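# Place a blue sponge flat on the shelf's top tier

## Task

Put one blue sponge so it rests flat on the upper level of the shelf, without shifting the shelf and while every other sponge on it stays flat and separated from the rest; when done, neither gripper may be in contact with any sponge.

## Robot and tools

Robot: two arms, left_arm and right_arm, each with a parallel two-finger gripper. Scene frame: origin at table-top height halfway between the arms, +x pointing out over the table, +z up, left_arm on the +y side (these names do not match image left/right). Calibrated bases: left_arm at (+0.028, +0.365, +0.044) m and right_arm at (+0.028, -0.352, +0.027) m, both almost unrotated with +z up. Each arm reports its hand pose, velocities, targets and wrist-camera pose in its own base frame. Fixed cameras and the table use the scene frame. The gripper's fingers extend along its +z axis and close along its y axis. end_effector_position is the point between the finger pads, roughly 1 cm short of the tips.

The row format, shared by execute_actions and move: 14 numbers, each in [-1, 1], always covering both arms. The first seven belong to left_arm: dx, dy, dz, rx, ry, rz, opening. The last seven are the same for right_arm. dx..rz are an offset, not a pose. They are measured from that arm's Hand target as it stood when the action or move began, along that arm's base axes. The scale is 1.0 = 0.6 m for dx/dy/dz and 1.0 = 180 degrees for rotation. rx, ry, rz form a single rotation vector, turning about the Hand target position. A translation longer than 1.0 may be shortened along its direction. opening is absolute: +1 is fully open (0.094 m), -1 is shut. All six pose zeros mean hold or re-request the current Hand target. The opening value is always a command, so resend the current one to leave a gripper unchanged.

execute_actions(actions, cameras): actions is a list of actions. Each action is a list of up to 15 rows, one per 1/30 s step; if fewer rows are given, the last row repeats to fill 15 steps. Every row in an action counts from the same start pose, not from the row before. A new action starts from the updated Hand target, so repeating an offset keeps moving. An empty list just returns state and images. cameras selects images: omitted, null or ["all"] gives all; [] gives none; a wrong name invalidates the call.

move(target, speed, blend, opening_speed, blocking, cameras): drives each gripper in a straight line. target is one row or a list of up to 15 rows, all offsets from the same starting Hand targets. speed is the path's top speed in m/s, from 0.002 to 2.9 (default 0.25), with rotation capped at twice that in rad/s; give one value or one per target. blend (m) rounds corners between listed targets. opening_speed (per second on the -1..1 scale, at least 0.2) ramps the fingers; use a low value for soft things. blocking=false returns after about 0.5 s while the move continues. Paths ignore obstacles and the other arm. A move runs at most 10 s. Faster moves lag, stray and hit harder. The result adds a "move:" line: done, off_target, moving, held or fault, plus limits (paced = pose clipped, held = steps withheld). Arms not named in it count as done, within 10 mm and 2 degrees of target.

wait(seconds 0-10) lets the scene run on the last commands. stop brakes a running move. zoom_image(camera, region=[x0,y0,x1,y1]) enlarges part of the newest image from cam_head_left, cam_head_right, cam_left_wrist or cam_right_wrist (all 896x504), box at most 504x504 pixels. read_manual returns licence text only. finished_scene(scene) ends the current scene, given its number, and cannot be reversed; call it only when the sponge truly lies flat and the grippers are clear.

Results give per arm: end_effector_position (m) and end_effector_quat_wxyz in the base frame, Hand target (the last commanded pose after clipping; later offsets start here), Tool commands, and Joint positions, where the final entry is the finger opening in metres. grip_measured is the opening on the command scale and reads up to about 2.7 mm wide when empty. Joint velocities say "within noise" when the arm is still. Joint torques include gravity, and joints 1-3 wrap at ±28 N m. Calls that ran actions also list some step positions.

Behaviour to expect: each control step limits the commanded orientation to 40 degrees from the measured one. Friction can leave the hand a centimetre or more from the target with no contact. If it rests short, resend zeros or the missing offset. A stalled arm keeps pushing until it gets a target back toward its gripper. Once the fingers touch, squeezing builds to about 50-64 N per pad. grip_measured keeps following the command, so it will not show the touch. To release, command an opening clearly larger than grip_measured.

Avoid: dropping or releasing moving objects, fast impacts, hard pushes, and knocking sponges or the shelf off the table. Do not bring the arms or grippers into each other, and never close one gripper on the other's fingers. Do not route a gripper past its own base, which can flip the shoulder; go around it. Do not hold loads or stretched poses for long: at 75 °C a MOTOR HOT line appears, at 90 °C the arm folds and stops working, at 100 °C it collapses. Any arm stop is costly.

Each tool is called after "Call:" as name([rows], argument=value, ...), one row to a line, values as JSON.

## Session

Call:
execute_actions(actions=[])

Scene clock: 0.00 s.
left_arm: end_effector_position=(+0.4062, +0.0450, +0.1053) grip_measured=+1.000 end_effector_quat_wxyz=(+0.570, -0.097, +0.805, +0.133) | right_arm: end_effector_position=(+0.4027, -0.0245, +0.1138) grip_measured=+1.000 end_effector_quat_wxyz=(+0.606, +0.063, +0.791, -0.059)
Joint positions: left_arm=[-0.056 1.587 0.449 0.792 -0.383 -0.025 0.094] | right_arm=[0.02 1.559 0.378 0.914 0.19 0.035 0.094]
Joint velocities: within noise
Joint torques (N m): no reading
Motor temperatures (°C): left_arm=[26 27 28 25 24 27 28] | right_arm=[27 29 26 27 27 28 28]
Heat: left arm: 28 °C; right arm: 29 °C.
Hand target: left_arm +0.4116, +0.0458, +0.1221; +0.590, -0.105, +0.790, +0.131 | right_arm +0.4073, -0.0259, +0.1300; +0.624, +0.070, +0.776, -0.058
Tool commands: left_gripper/opening=+1.0 right_gripper/opening=+1.0

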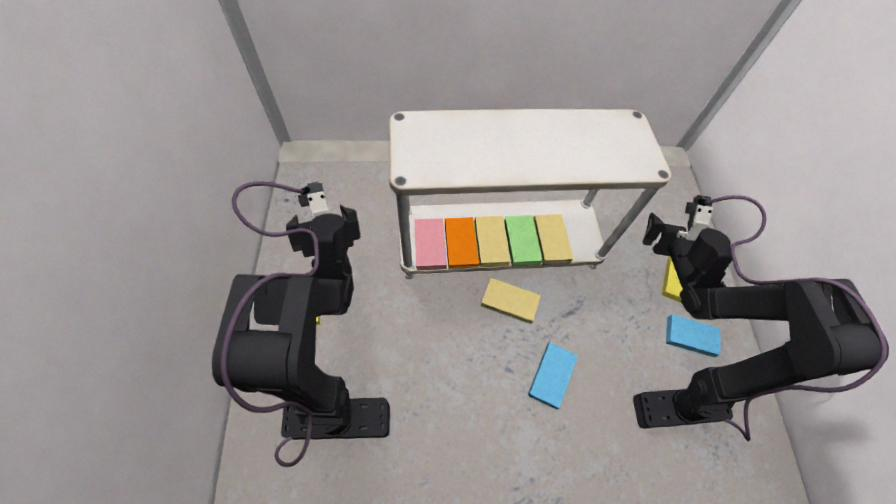

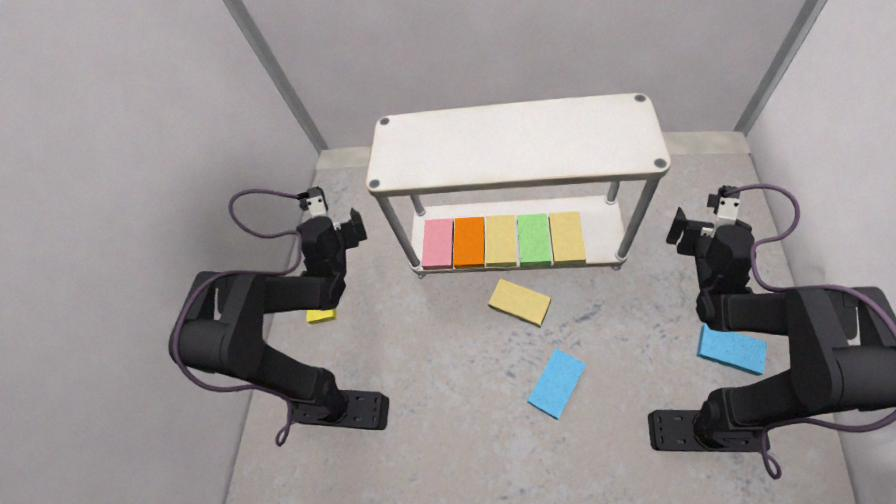

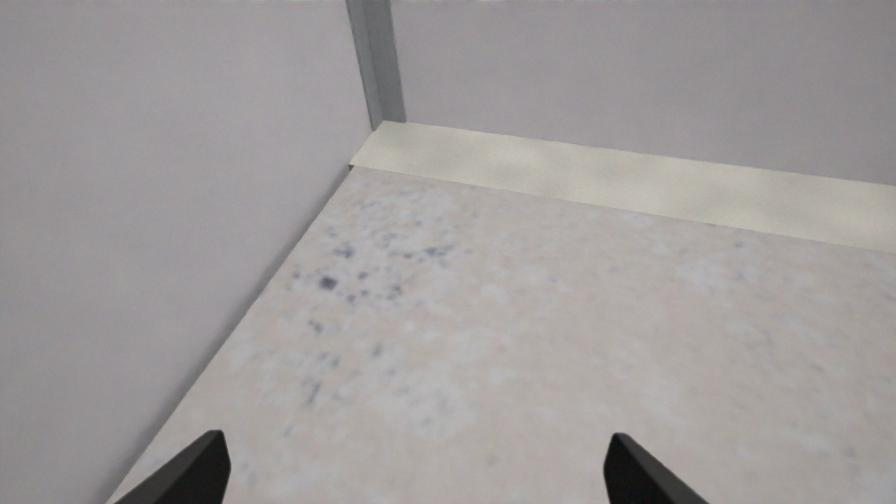

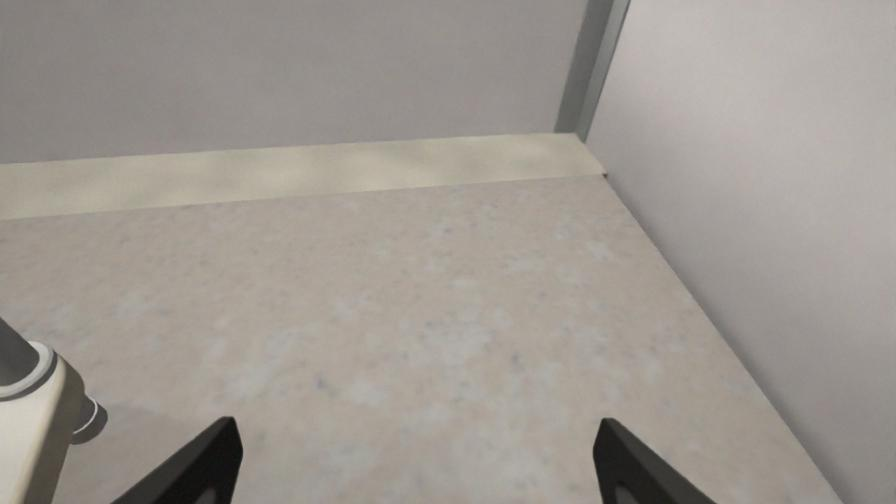

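Call:
move([
  [0,0,0,0,0,0,1,-0.262,0.127,0.15,0.053,0.195,-0.023,1],
  [0,0,0,0,0,0,1,-0.537,0.51,0.05,0.1067,0.3896,-0.0463,1],
], speed=0.5, blend=[0.05,0], cameras=["cam_head_left","cam_right_wrist"])

Scene clock: 3.73 s.
left_arm: end_effector_position=(+0.4062, +0.0450, +0.1053) grip_measured=+1.000 end_effector_quat_wxyz=(+0.570, -0.097, +0.805, +0.133) | right_arm: end_effector_position=(+0.0793, +0.2752, +0.1475) grip_measured=+1.000 end_effector_quat_wxyz=(+0.040, +0.160, +0.986, -0.022)
Joint positions: left_arm=[-0.056 1.587 0.449 0.792 -0.383 -0.025 0.094] | right_arm=[1.338 1.662 1.476 -1.424 0.082 1.661 0.094]
Joint velocities: within noise
Joint torques (N m): left_arm=[0.06 -4.93 5.3 1.74 -0.12 -0.03] | right_arm=[-0.59 -6.28 8.13 -0.02 -0.01 0.07]
Motor temperatures (°C): left_arm=[26 27 28 26 24 27 28] | right_arm=[27 29 27 27 27 28 28]
Heat: left arm: 28 °C; right arm: 29 °C.
Hand target: left_arm +0.4116, +0.0458, +0.1221; +0.590, -0.105, +0.790, +0.131 | right_arm +0.0851, +0.2801, +0.1600; +0.043, +0.173, +0.984, -0.007
Off the commanded pose: left_arm 0.018 m, 3 deg | right_arm 0.015 m, 2 deg.
move: off_target (left_arm, right_arm); limits=paced
Images, in order (width x height): cam_head_left 896x504, cam_right_wrist 896x504.

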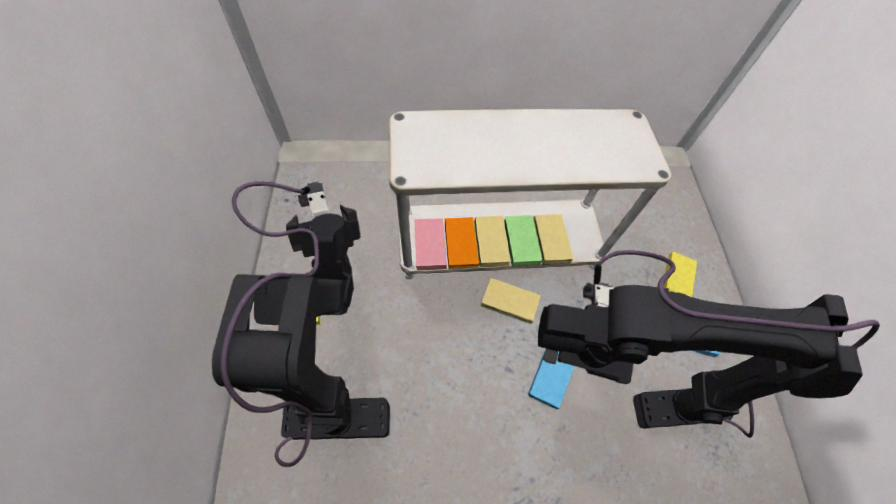

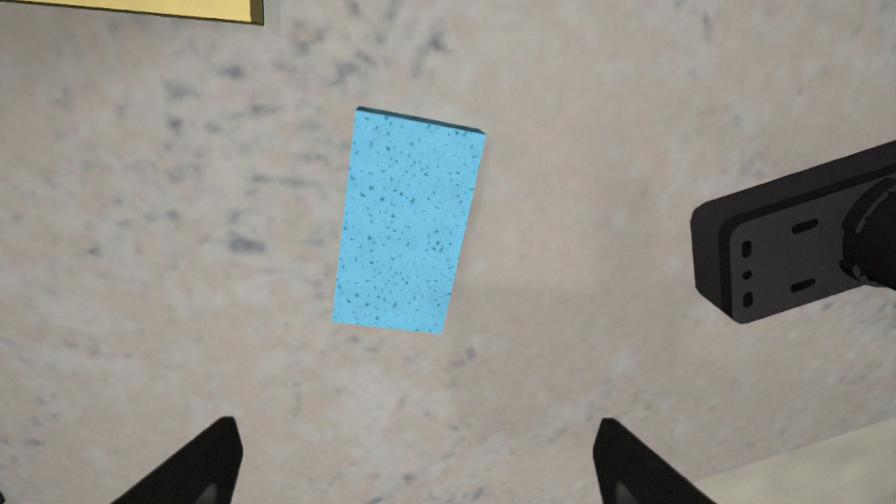

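Call:
move(target=[0,0,0,0,0,0,1,0.02,0.017,-0.133,0,0,-0.067,1], cameras=["cam_right_wrist"])

Scene clock: 5.70 s.
left_arm: end_effector_position=(+0.4062, +0.0450, +0.1053) grip_measured=+1.000 end_effector_quat_wxyz=(+0.570, -0.097, +0.805, +0.133) | right_arm: end_effector_position=(+0.0934, +0.2898, +0.0795) grip_measured=+1.000 end_effector_quat_wxyz=(+0.039, +0.265, +0.963, -0.021)
Joint positions: left_arm=[-0.056 1.587 0.449 0.792 -0.383 -0.025 0.094] | right_arm=[1.301 1.753 1.309 -1.169 0.078 1.84 0.094]
Joint velocities: within noise
Joint torques (N m): left_arm=[0.08 -4.85 5.29 1.73 -0.12 -0.03] | right_arm=[-0.46 -7.53 3.75 0.35 0 0.08]
Motor temperatures (°C): left_arm=[26 27 28 26 24 27 28] | right_arm=[27 30 27 27 27 28 28]
Heat: left arm: 28 °C; right arm: 30 °C.
Hand target: left_arm +0.4116, +0.0458, +0.1221; +0.590, -0.105, +0.790, +0.131 | right_arm +0.0971, +0.2903, +0.0802; +0.042, +0.276, +0.960, -0.012
Off the commanded pose: left_arm 0.018 m, 3 deg | right_arm 0.004 m, 2 deg.
move: off_target (left_arm)
Images, in order (width x height): cam_right_wrist 896x504.

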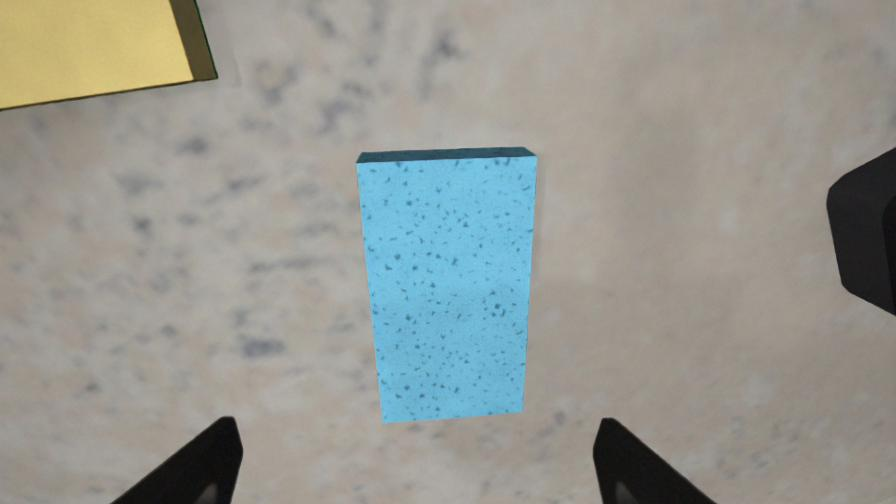

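Call:
move([
  [0,0,0,0,0,0,1,0.005,-0.018,-0.05,0,0,0,1],
  [0,0,0,0,0,0,1,0.005,-0.018,-0.141,0,0,0,1],
], speed=[0.15,0.12], cameras=["cam_right_wrist"])

Scene clock: 7.57 s.
left_arm: end_effector_position=(+0.4062, +0.0450, +0.1053) grip_measured=+1.000 end_effector_quat_wxyz=(+0.570, -0.097, +0.805, +0.133) | right_arm: end_effector_position=(+0.0979, +0.2788, -0.0035) grip_measured=+1.000 end_effector_quat_wxyz=(+0.039, +0.276, +0.960, -0.018)
Joint positions: left_arm=[-0.056 1.587 0.449 0.792 -0.383 -0.025 0.094] | right_arm=[1.277 1.829 1.05 -0.825 0.078 1.837 0.094]
Joint velocities: within noise
Joint torques (N m): left_arm=[0.03 -4.89 5.31 1.73 -0.11 -0.04] | right_arm=[-0.54 -7.16 3.36 0.38 0.01 -0.07]
Motor temperatures (°C): left_arm=[26 28 28 27 24 27 28] | right_arm=[27 30 27 27 27 28 28]
Heat: left arm: 28 °C; right arm: 30 °C.
Hand target: left_arm +0.4116, +0.0458, +0.1221; +0.590, -0.105, +0.790, +0.131 | right_arm +0.1001, +0.2795, -0.0044; +0.042, +0.276, +0.960, -0.012
Off the commanded pose: left_arm 0.018 m, 3 deg | right_arm 0.002 m, 1 deg.
move: off_target (left_arm)
Images, in order (width x height): cam_right_wrist 896x504.

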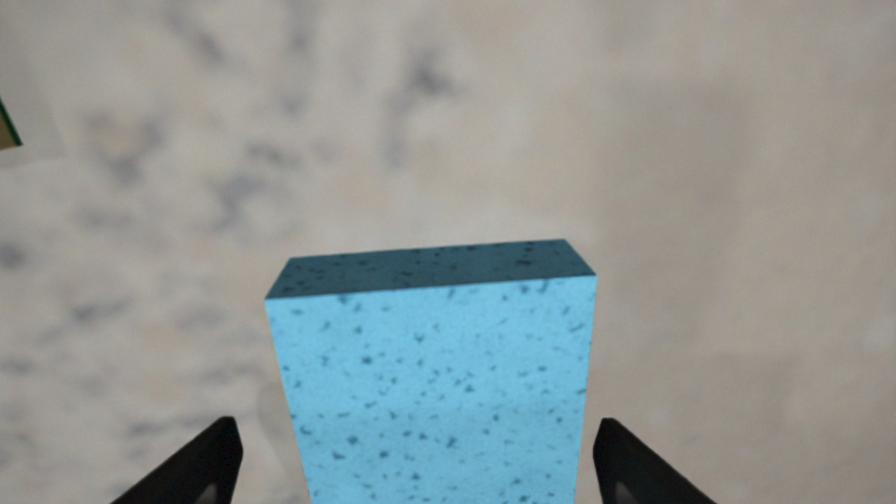

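Call:
move(target=[0,0,0,0,0,0,1,0,0,0,0,0,0,0.15], opening_speed=1.2, cameras=[])

Call:
move([
  [0,0,0,0,0,0,1,0.03,-0.05,0.12,0,0,0.03,0.15],
  [0,0,0,0,0,0,1,0.217,-0.317,0.1,0,0,0.178,0.15],
  [0,0,0,0,0,0,1,0.217,-0.317,0.006,0,0,0.178,0.15],
], speed=[0.3,0.3,0.08], blend=[0.04,0,0], cameras=["cam_head_left","cam_right_wrist"])

Scene clock: 9.07 s.
left_arm: end_effector_position=(+0.4062, +0.0450, +0.1053) grip_measured=+1.000 end_effector_quat_wxyz=(+0.570, -0.097, +0.805, +0.133) | right_arm: end_effector_position=(+0.0979, +0.2788, -0.0035) grip_measured=+0.333 end_effector_quat_wxyz=(+0.039, +0.275, +0.960, -0.018)
Joint positions: left_arm=[-0.056 1.587 0.449 0.792 -0.383 -0.025 0.094] | right_arm=[1.277 1.829 1.05 -0.825 0.078 1.836 0.063]
Joint velocities: within noise
Joint torques (N m): left_arm=[0.05 -4.89 5.29 1.74 -0.11 -0.04] | right_arm=[-0.54 -7.15 3.36 0.38 0.01 -0.04]
Motor temperatures (°C): left_arm=[26 28 28 27 24 27 28] | right_arm=[27 30 27 27 27 28 28]
Heat: left arm: 28 °C; right arm: 30 °C.
Hand target: left_arm +0.4116, +0.0458, +0.1221; +0.590, -0.105, +0.790, +0.131 | right_arm +0.1001, +0.2795, -0.0044; +0.042, +0.276, +0.960, -0.012
Off the commanded pose: left_arm 0.018 m, 3 deg | right_arm 0.002 m, 1 deg.
move: off_target (left_arm)
No camera images: "cameras" was empty.

Scene clock: 11.87 s.
left_arm: end_effector_position=(+0.4062, +0.0450, +0.1053) grip_measured=+1.000 end_effector_quat_wxyz=(+0.570, -0.097, +0.805, +0.133) | right_arm: end_effector_position=(+0.2254, +0.0880, +0.0003) grip_measured=+0.321 end_effector_quat_wxyz=(+0.031, +0.005, +0.999, -0.004)
Joint positions: left_arm=[-0.056 1.587 0.449 0.792 -0.383 -0.025 0.094] | right_arm=[0.391 1.552 0.751 -0.715 0.032 0.4 0.062]
Joint velocities: within noise
Joint torques (N m): left_arm=[0.01 -4.85 5.27 1.74 -0.11 -0.03] | right_arm=[-0.51 -4.92 3.37 0.74 -0.08 -0.07]
Motor temperatures (°C): left_arm=[26 28 29 28 24 27 28] | right_arm=[27 30 27 27 27 28 28]
Heat: left arm: 29 °C; right arm: 30 °C.
Hand target: left_arm +0.4116, +0.0458, +0.1221; +0.590, -0.105, +0.790, +0.131 | right_arm +0.2303, +0.0893, -0.0008; +0.044, +0.000, +0.999, +0.000
Off the commanded pose: left_arm 0.018 m, 3 deg | right_arm 0.005 m, 2 deg.
move: off_target (left_arm)
Images, in order (width x height): cam_head_left 896x504, cam_right_wrist 896x504.

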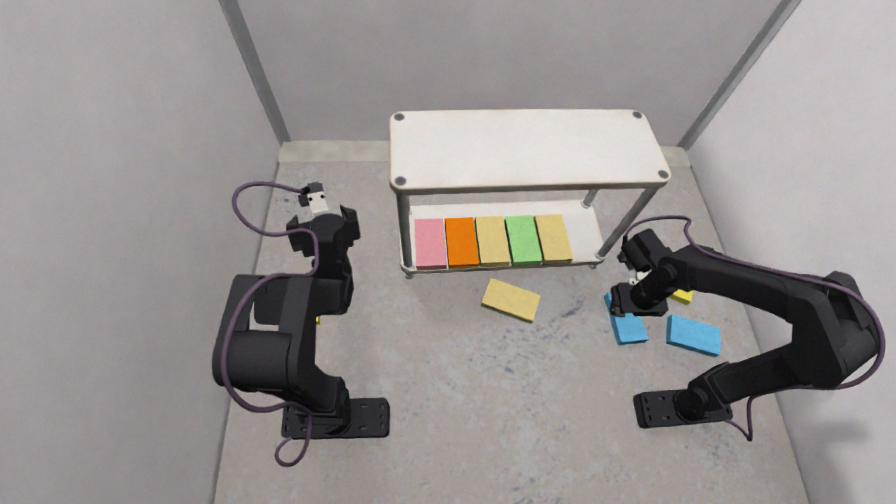

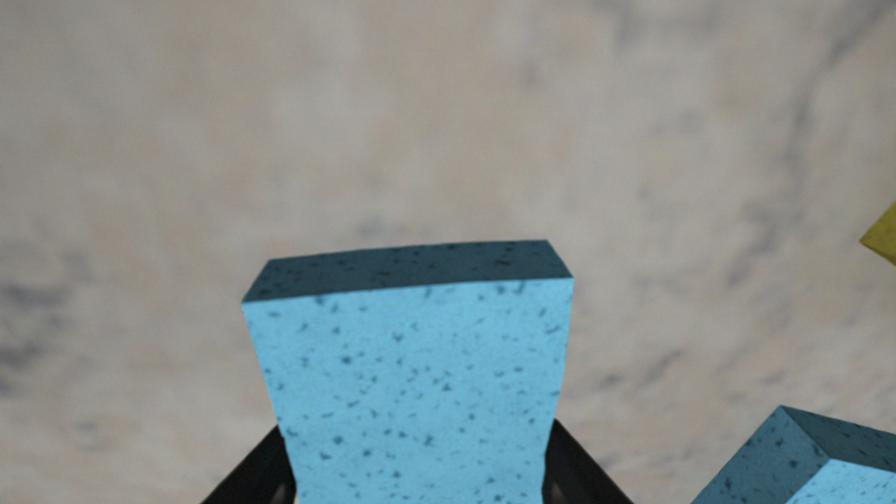

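Call:
move([
  [0,0,0,0,0,0,1,0,0,-0.007,0,0,0,0.15],
  [0,0,0,0,0,0,1,0,0,-0.007,0,0,0,0.75],
  [0,0,0,0,0,0,1,0.012,0,0.003,0,-0.194,0,0.75],
], speed=[0.08,0.1,0.25], cameras=["cam_head_left","cam_right_wrist"])

Scene clock: 16.67 s.
left_arm: end_effector_position=(+0.4062, +0.0450, +0.1053) grip_measured=+1.000 end_effector_quat_wxyz=(+0.570, -0.097, +0.805, +0.133) | right_arm: end_effector_position=(+0.2296, +0.0892, -0.0046) grip_measured=+0.747 end_effector_quat_wxyz=(+0.316, -0.012, +0.949, -0.002)
Joint positions: left_arm=[-0.056 1.587 0.449 0.792 -0.383 -0.025 0.094] | right_arm=[0.618 1.207 0.241 -0.055 0.352 0.492 0.082]
Joint velocities: within noise
Joint torques (N m): left_arm=[0.02 -4.89 5.29 1.74 -0.11 -0.02] | right_arm=[0.27 -2.39 3.44 1.88 0.35 0.04]
Motor temperatures (°C): left_arm=[26 28 29 28 24 27 28] | right_arm=[27 30 27 28 27 28 28]
Heat: left arm: 29 °C; right arm: 30 °C.
Hand target: left_arm +0.4116, +0.0458, +0.1221; +0.590, -0.105, +0.790, +0.131 | right_arm +0.2375, +0.0893, +0.0010; +0.342, +0.000, +0.940, +0.000
Off the commanded pose: left_arm 0.018 m, 3 deg | right_arm 0.010 m, 3 deg.
move: off_target (left_arm, right_arm)
Images, in order (width x height): cam_head_left 896x504, cam_right_wrist 896x504.

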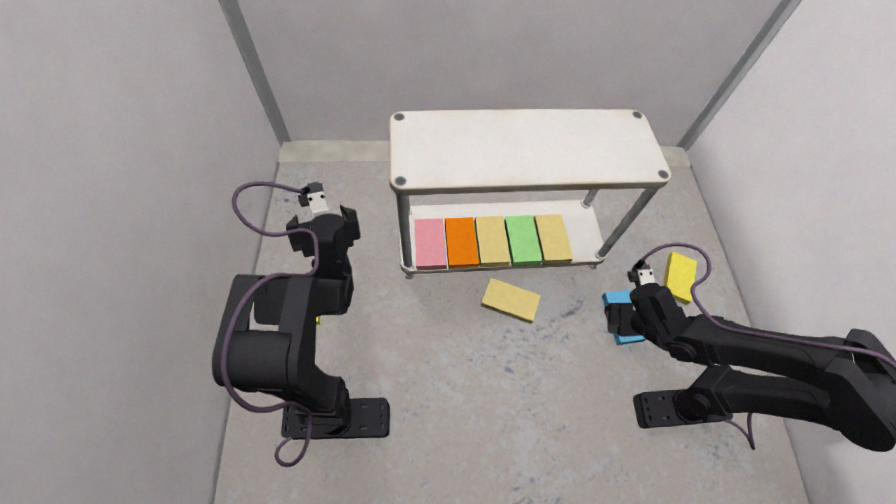

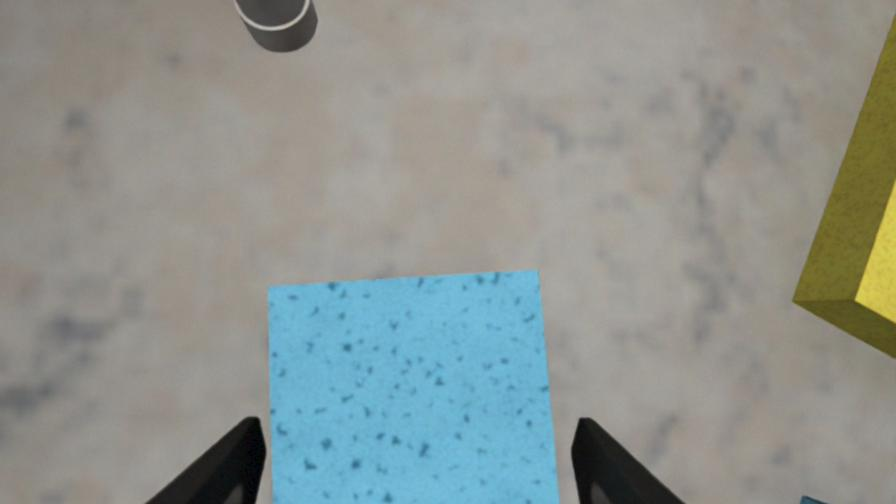

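Call:
move(target=[0,0,0,0,0,0,1,0,0,0,0,-0.033,0,0.15], opening_speed=1, cameras=[])

Call:
move([
  [0,0,0,0,0,0,1,0,0,0.62,0,0,0,0.15],
  [0,0,0,0,0,0,1,0.2875,0.235,0.645,0,0,0,0.15],
], speed=0.35, blend=[0.07,0], cameras=["cam_head_left","cam_right_wrist"])

Scene clock: 18.53 s.
left_arm: end_effector_position=(+0.4062, +0.0450, +0.1053) grip_measured=+1.000 end_effector_quat_wxyz=(+0.570, -0.097, +0.805, +0.133) | right_arm: end_effector_position=(+0.2324, +0.0869, -0.0043) grip_measured=+0.361 end_effector_quat_wxyz=(+0.368, -0.011, +0.930, -0.007)
Joint positions: left_arm=[-0.056 1.587 0.449 0.792 -0.383 -0.025 0.094] | right_arm=[0.664 1.207 0.155 0.113 0.44 0.495 0.064]
Joint velocities: within noise
Joint torques (N m): left_arm=[-0.01 -4.92 5.33 1.74 -0.1 -0.04] | right_arm=[0.34 -1.91 3.1 2 0.33 0.09]
Motor temperatures (°C): left_arm=[26 28 29 28 24 27 28] | right_arm=[27 30 27 28 27 28 28]
Heat: left arm: 29 °C; right arm: 30 °C.
Hand target: left_arm +0.4116, +0.0458, +0.1221; +0.590, -0.105, +0.790, +0.131 | right_arm +0.2375, +0.0893, +0.0010; +0.390, +0.000, +0.921, +0.000
Off the commanded pose: left_arm 0.018 m, 3 deg | right_arm 0.008 m, 3 deg.
move: off_target (left_arm, right_arm)
No camera images: "cameras" was empty.

Scene clock: 21.43 s.
left_arm: end_effector_position=(+0.4062, +0.0450, +0.1053) grip_measured=+1.000 end_effector_quat_wxyz=(+0.570, -0.097, +0.805, +0.133) | right_arm: end_effector_position=(+0.4167, +0.2343, +0.3806) grip_measured=+0.359 end_effector_quat_wxyz=(+0.422, -0.002, +0.906, +0.029)
Joint positions: left_arm=[-0.056 1.587 0.449 0.792 -0.383 -0.025 0.094] | right_arm=[0.672 2.133 2.831 -1.491 0.447 0.481 0.064]
Joint velocities: within noise
Joint torques (N m): left_arm=[0.06 -4.93 5.33 1.74 -0.11 -0.03] | right_arm=[0.36 -8.66 6.3 1.2 0.32 -0.08]
Motor temperatures (°C): left_arm=[26 28 29 29 24 27 28] | right_arm=[27 30 27 28 27 28 29]
Heat: left arm: 29 °C; right arm: 30 °C.
Hand target: left_arm +0.4116, +0.0458, +0.1221; +0.590, -0.105, +0.790, +0.131 | right_arm +0.4100, +0.2303, +0.3880; +0.390, +0.000, +0.921, +0.000
Off the commanded pose: left_arm 0.018 m, 3 deg | right_arm 0.011 m, 5 deg.
elbow stopped short (right arm): the move would have taken joint 3 (elbow) straighter than the controller allows.
move: off_target (left_arm, right_arm)
Images, in order (width x height): cam_head_left 896x504, cam_right_wrist 896x504.

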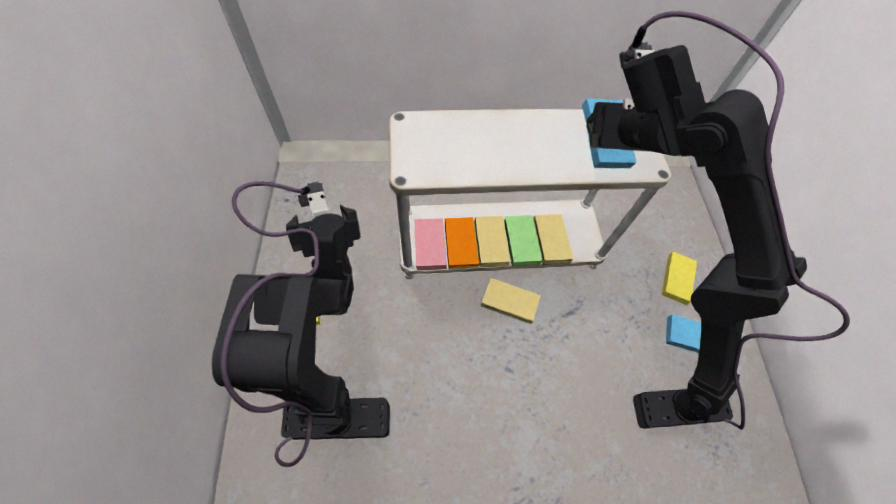

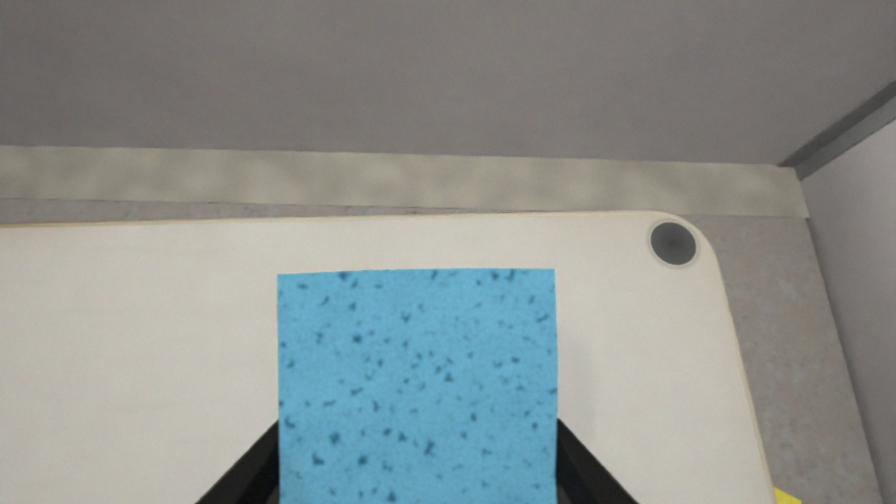

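Call:
move(target=[0,0,0,0,0,0,1,0.042,0.005,-0.048,0,0.014,0,0.15], speed=0.08, cameras=["cam_head_left","cam_right_wrist"])

Call:
zoom_image(camera="cam_head_left", region=[550, 80, 710, 220])

Scene clock: 23.20 s.
left_arm: end_effector_position=(+0.4062, +0.0450, +0.1053) grip_measured=+1.000 end_effector_quat_wxyz=(+0.570, -0.097, +0.805, +0.133) | right_arm: end_effector_position=(+0.4286, +0.2381, +0.3594) grip_measured=+0.359 end_effector_quat_wxyz=(+0.402, -0.011, +0.915, +0.021)
Joint positions: left_arm=[-0.056 1.587 0.449 0.792 -0.383 -0.025 0.094] | right_arm=[0.655 2.182 2.84 -1.493 0.424 0.466 0.064]
Joint velocities: within noise
Joint torques (N m): left_arm=[0.03 -4.86 5.3 1.74 -0.11 -0.03] | right_arm=[-1.02 -7.87 5.72 1.46 0.07 -0.08]
Motor temperatures (°C): left_arm=[26 28 29 29 24 27 28] | right_arm=[27 31 27 29 27 28 29]
Heat: left arm: 29 °C; right arm: 31 °C.
Hand target: left_arm +0.4116, +0.0458, +0.1221; +0.590, -0.105, +0.790, +0.131 | right_arm +0.4352, +0.2333, +0.3592; +0.369, +0.000, +0.929, +0.000
Off the commanded pose: left_arm 0.018 m, 3 deg | right_arm 0.008 m, 5 deg.
elbow stopped short (right arm): the move would have taken joint 3 (elbow) straighter than the controller allows.
move: off_target (left_arm, right_arm)
Images, in order (width x height): cam_head_left 896x504, cam_right_wrist 896x504.

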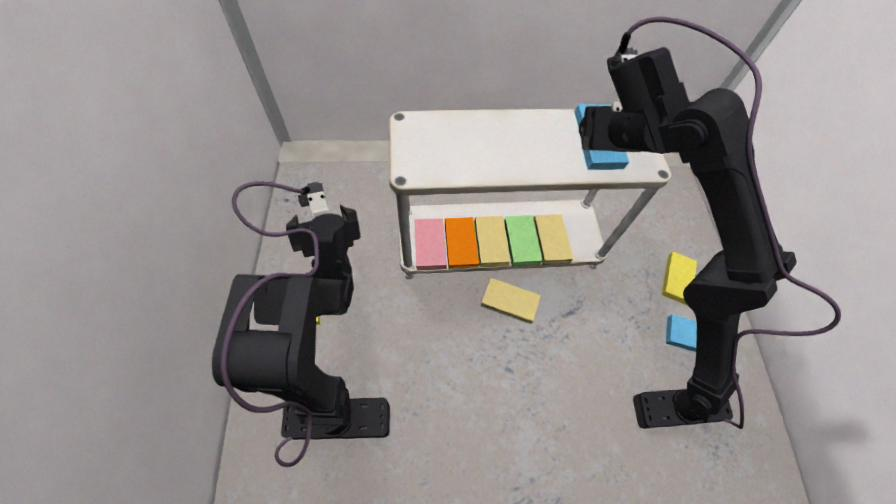

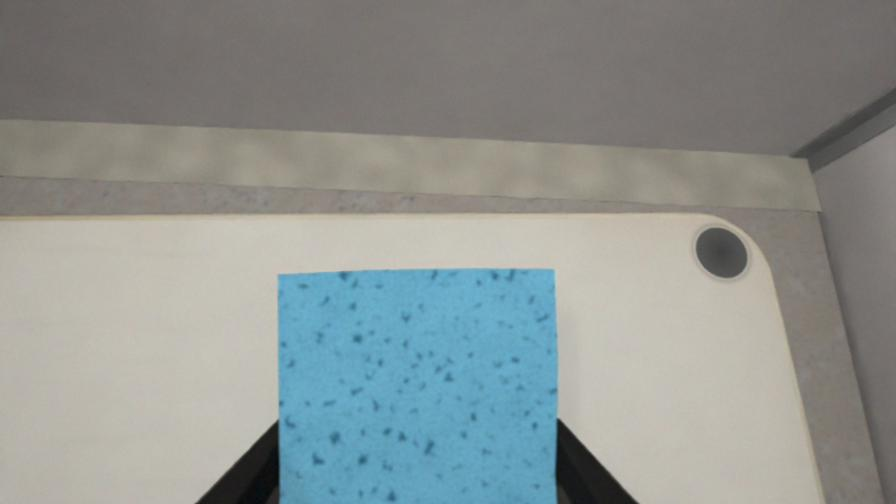

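Scaled by 3.150 from the camera's 896x504 image, which has a finer 1280x720 frame.

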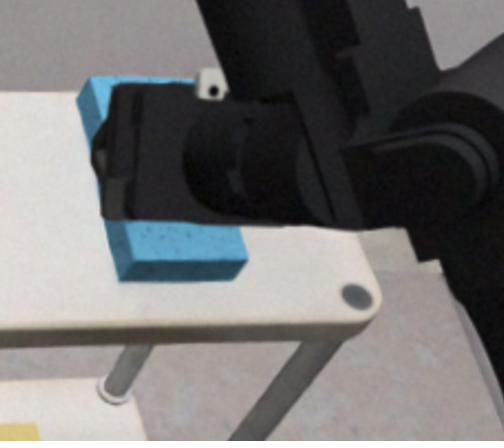

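Call:
move(target=[0,0,0,0,0,0,1,-0.012,0,-0.022,0,0,0,0.15], speed=0.06, cameras=["cam_head_left"])

Call:
zoom_image(camera="cam_head_left", region=[550, 80, 710, 220])

Scene clock: 24.57 s.
left_arm: end_effector_position=(+0.4062, +0.0450, +0.1053) grip_measured=+1.000 end_effector_quat_wxyz=(+0.570, -0.097, +0.805, +0.133) | right_arm: end_effector_position=(+0.4286, +0.2381, +0.3594) grip_measured=+0.359 end_effector_quat_wxyz=(+0.402, -0.008, +0.915, +0.022)
Joint positions: left_arm=[-0.056 1.587 0.449 0.792 -0.383 -0.025 0.094] | right_arm=[0.655 2.182 2.84 -1.493 0.424 0.472 0.064]
Joint velocities: within noise
Joint torques (N m): left_arm=[0.02 -4.86 5.35 1.74 -0.12 -0.04] | right_arm=[-0.03 -7.54 4.7 1.01 0.13 0.11]
Motor temperatures (°C): left_arm=[26 28 29 29 24 27 28] | right_arm=[27 31 27 29 27 28 29]
Heat: left arm: 29 °C; right arm: 31 °C.
Hand target: left_arm +0.4116, +0.0458, +0.1221; +0.590, -0.105, +0.790, +0.131 | right_arm +0.4280, +0.2333, +0.3460; +0.369, +0.000, +0.929, +0.000
Off the commanded pose: left_arm 0.018 m, 3 deg | right_arm 0.014 m, 5 deg.
move: off_target (left_arm, right_arm)
Images, in order (width x height): cam_head_left 896x504.

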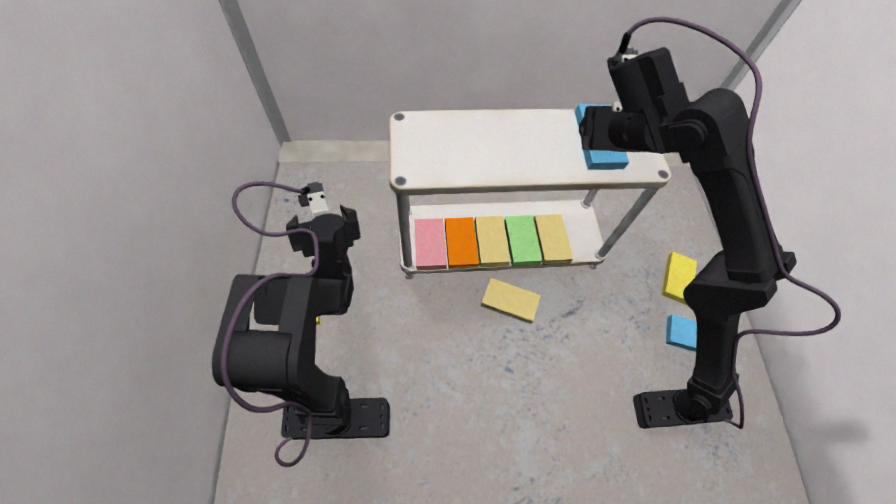

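Scaled by 3.150 from the camera's 896x504 image, which has a finer 1280x720 frame.

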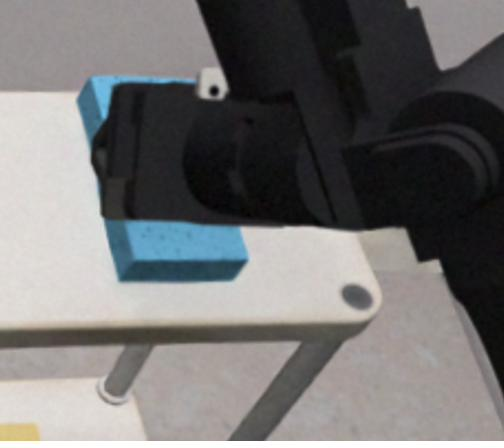

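Call:
move(target=[0,0,0,0,0,0,1,-0.025,0,-0.012,0,0.033,0,0.15], speed=0.06, cameras=["cam_right_wrist"])

Call:
zoom_image(camera="cam_right_wrist", region=[200, 150, 704, 504])

Scene clock: 26.43 s.
left_arm: end_effector_position=(+0.4062, +0.0450, +0.1053) grip_measured=+1.000 end_effector_quat_wxyz=(+0.570, -0.097, +0.805, +0.133) | right_arm: end_effector_position=(+0.4288, +0.2367, +0.3556) grip_measured=+0.359 end_effector_quat_wxyz=(+0.396, -0.001, +0.918, +0.023)
Joint positions: left_arm=[-0.056 1.587 0.449 0.792 -0.383 -0.025 0.094] | right_arm=[0.651 2.167 2.8 -1.48 0.418 0.487 0.064]
Joint velocities: within noise
Joint torques (N m): left_arm=[0.03 -4.88 5.3 1.72 -0.11 -0.03] | right_arm=[0.27 -9.92 1.96 0.69 -0.15 0.17]
Motor temperatures (°C): left_arm=[26 28 29 29 24 27 28] | right_arm=[27 31 27 29 27 28 29]
Heat: left arm: 29 °C; right arm: 31 °C.
Hand target: left_arm +0.4116, +0.0458, +0.1221; +0.590, -0.105, +0.790, +0.131 | right_arm +0.4130, +0.2333, +0.3388; +0.321, +0.000, +0.947, +0.000
Off the commanded pose: left_arm 0.018 m, 3 deg | right_arm 0.023 m, 10 deg.
joint sent to its limit (right arm) — joint 4 (wrist pitch), lower limit. The joint targets are off in position and orientation.
move: off_target (left_arm, right_arm)
Images, in order (width x height): cam_right_wrist 896x504.

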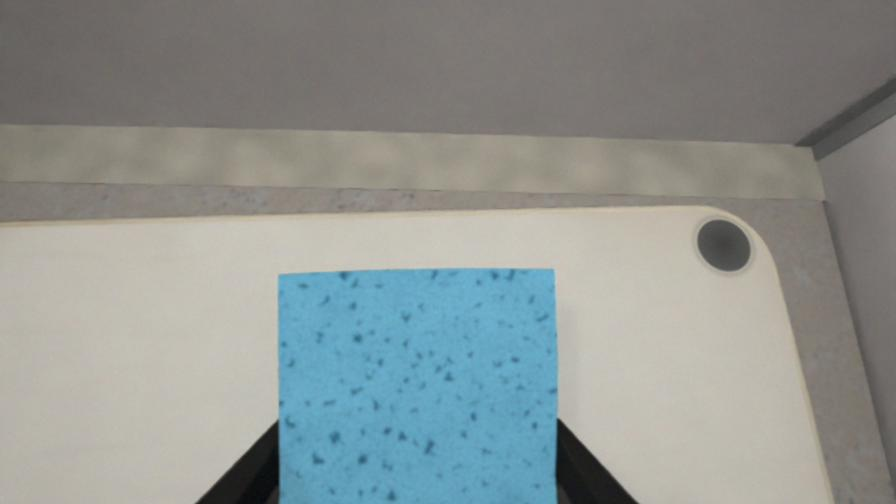

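Scaled by 1.000.

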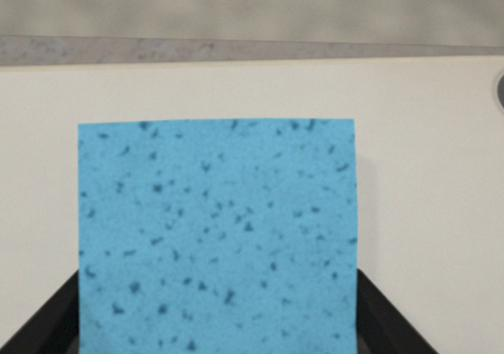

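Call:
move([
  [0,0,0,0,0,0,1,0.022,0.005,0.018,0,0,0,0.15],
  [0,0,0,0,0,0,1,0.022,0.005,0.018,0,0,0,1],
  [0,0,0,0,0,0,1,-0.13,0,0.16,0,-0.03,0,1],
], speed=[0.06,0.1,0.25], cameras=["cam_head_left","cam_right_wrist"])

Scene clock: 30.17 s.
left_arm: end_effector_position=(+0.4062, +0.0450, +0.1053) grip_measured=+1.000 end_effector_quat_wxyz=(+0.570, -0.097, +0.805, +0.133) | right_arm: end_effector_position=(+0.3371, +0.2439, +0.4381) grip_measured=+0.997 end_effector_quat_wxyz=(+0.459, -0.023, +0.885, +0.076)
Joint positions: left_arm=[-0.056 1.587 0.449 0.792 -0.383 -0.025 0.094] | right_arm=[0.839 1.922 2.729 -1.52 0.522 0.544 0.094]
Joint velocities: within noise
Joint torques (N m): left_arm=[0.09 -4.85 5.3 1.73 -0.11 -0.02] | right_arm=[0.02 -7.21 2.62 1.26 0.38 0.06]
Motor temperatures (°C): left_arm=[26 28 29 29 24 27 28] | right_arm=[27 32 27 29 27 28 29]
Heat: left arm: 29 °C; right arm: 32 °C.
Hand target: left_arm +0.4116, +0.0458, +0.1221; +0.590, -0.105, +0.790, +0.131 | right_arm +0.3350, +0.2333, +0.4348; +0.365, +0.000, +0.931, +0.000
Off the commanded pose: left_arm 0.018 m, 3 deg | right_arm 0.011 m, 15 deg.
elbow stopped short (right arm): the move would have taken joint 3 (elbow) straighter than the controller allows.
joint sent to its limit (right arm) — joint 4 (wrist pitch), lower limit. The joint targets are off in position and orientation.
move: off_target (left_arm, right_arm); target 2's new opening was sent with right_arm's hand 0.010 m and 10 deg from that target
Images, in order (width x height): cam_head_left 896x504, cam_right_wrist 896x504.

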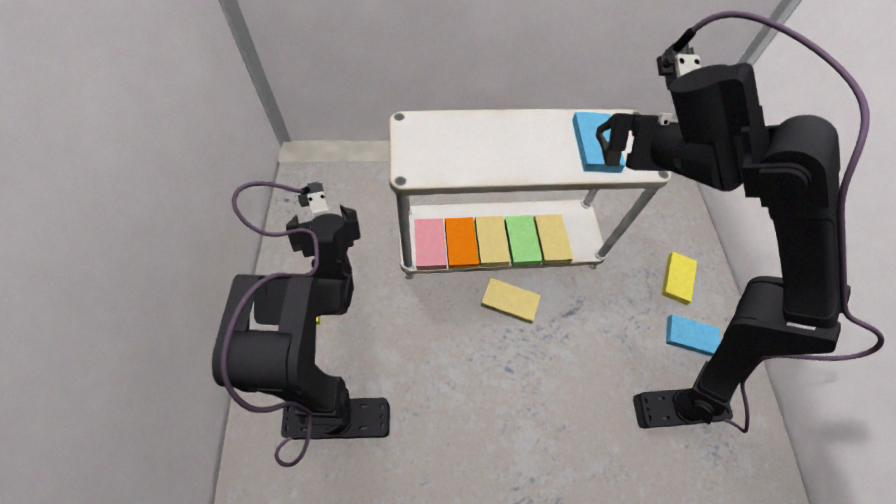

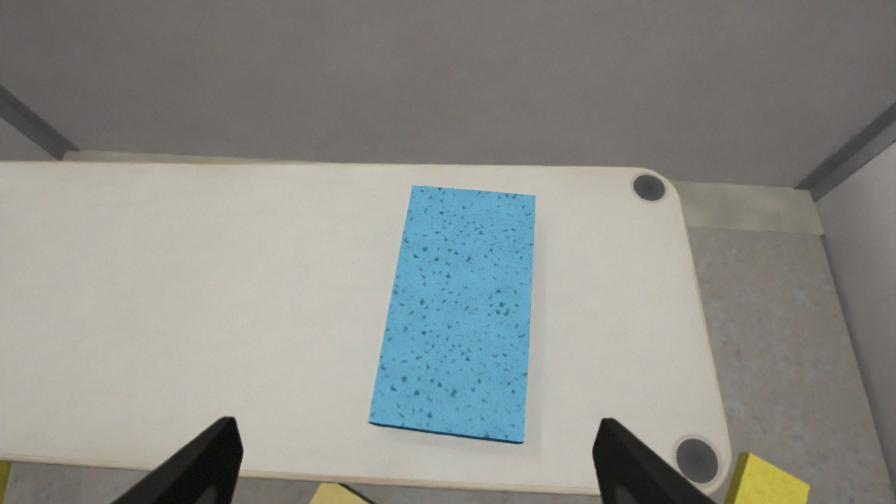

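Flat and released.

Call:
finished_scene(scene=3)

The scene is finished: the task was done.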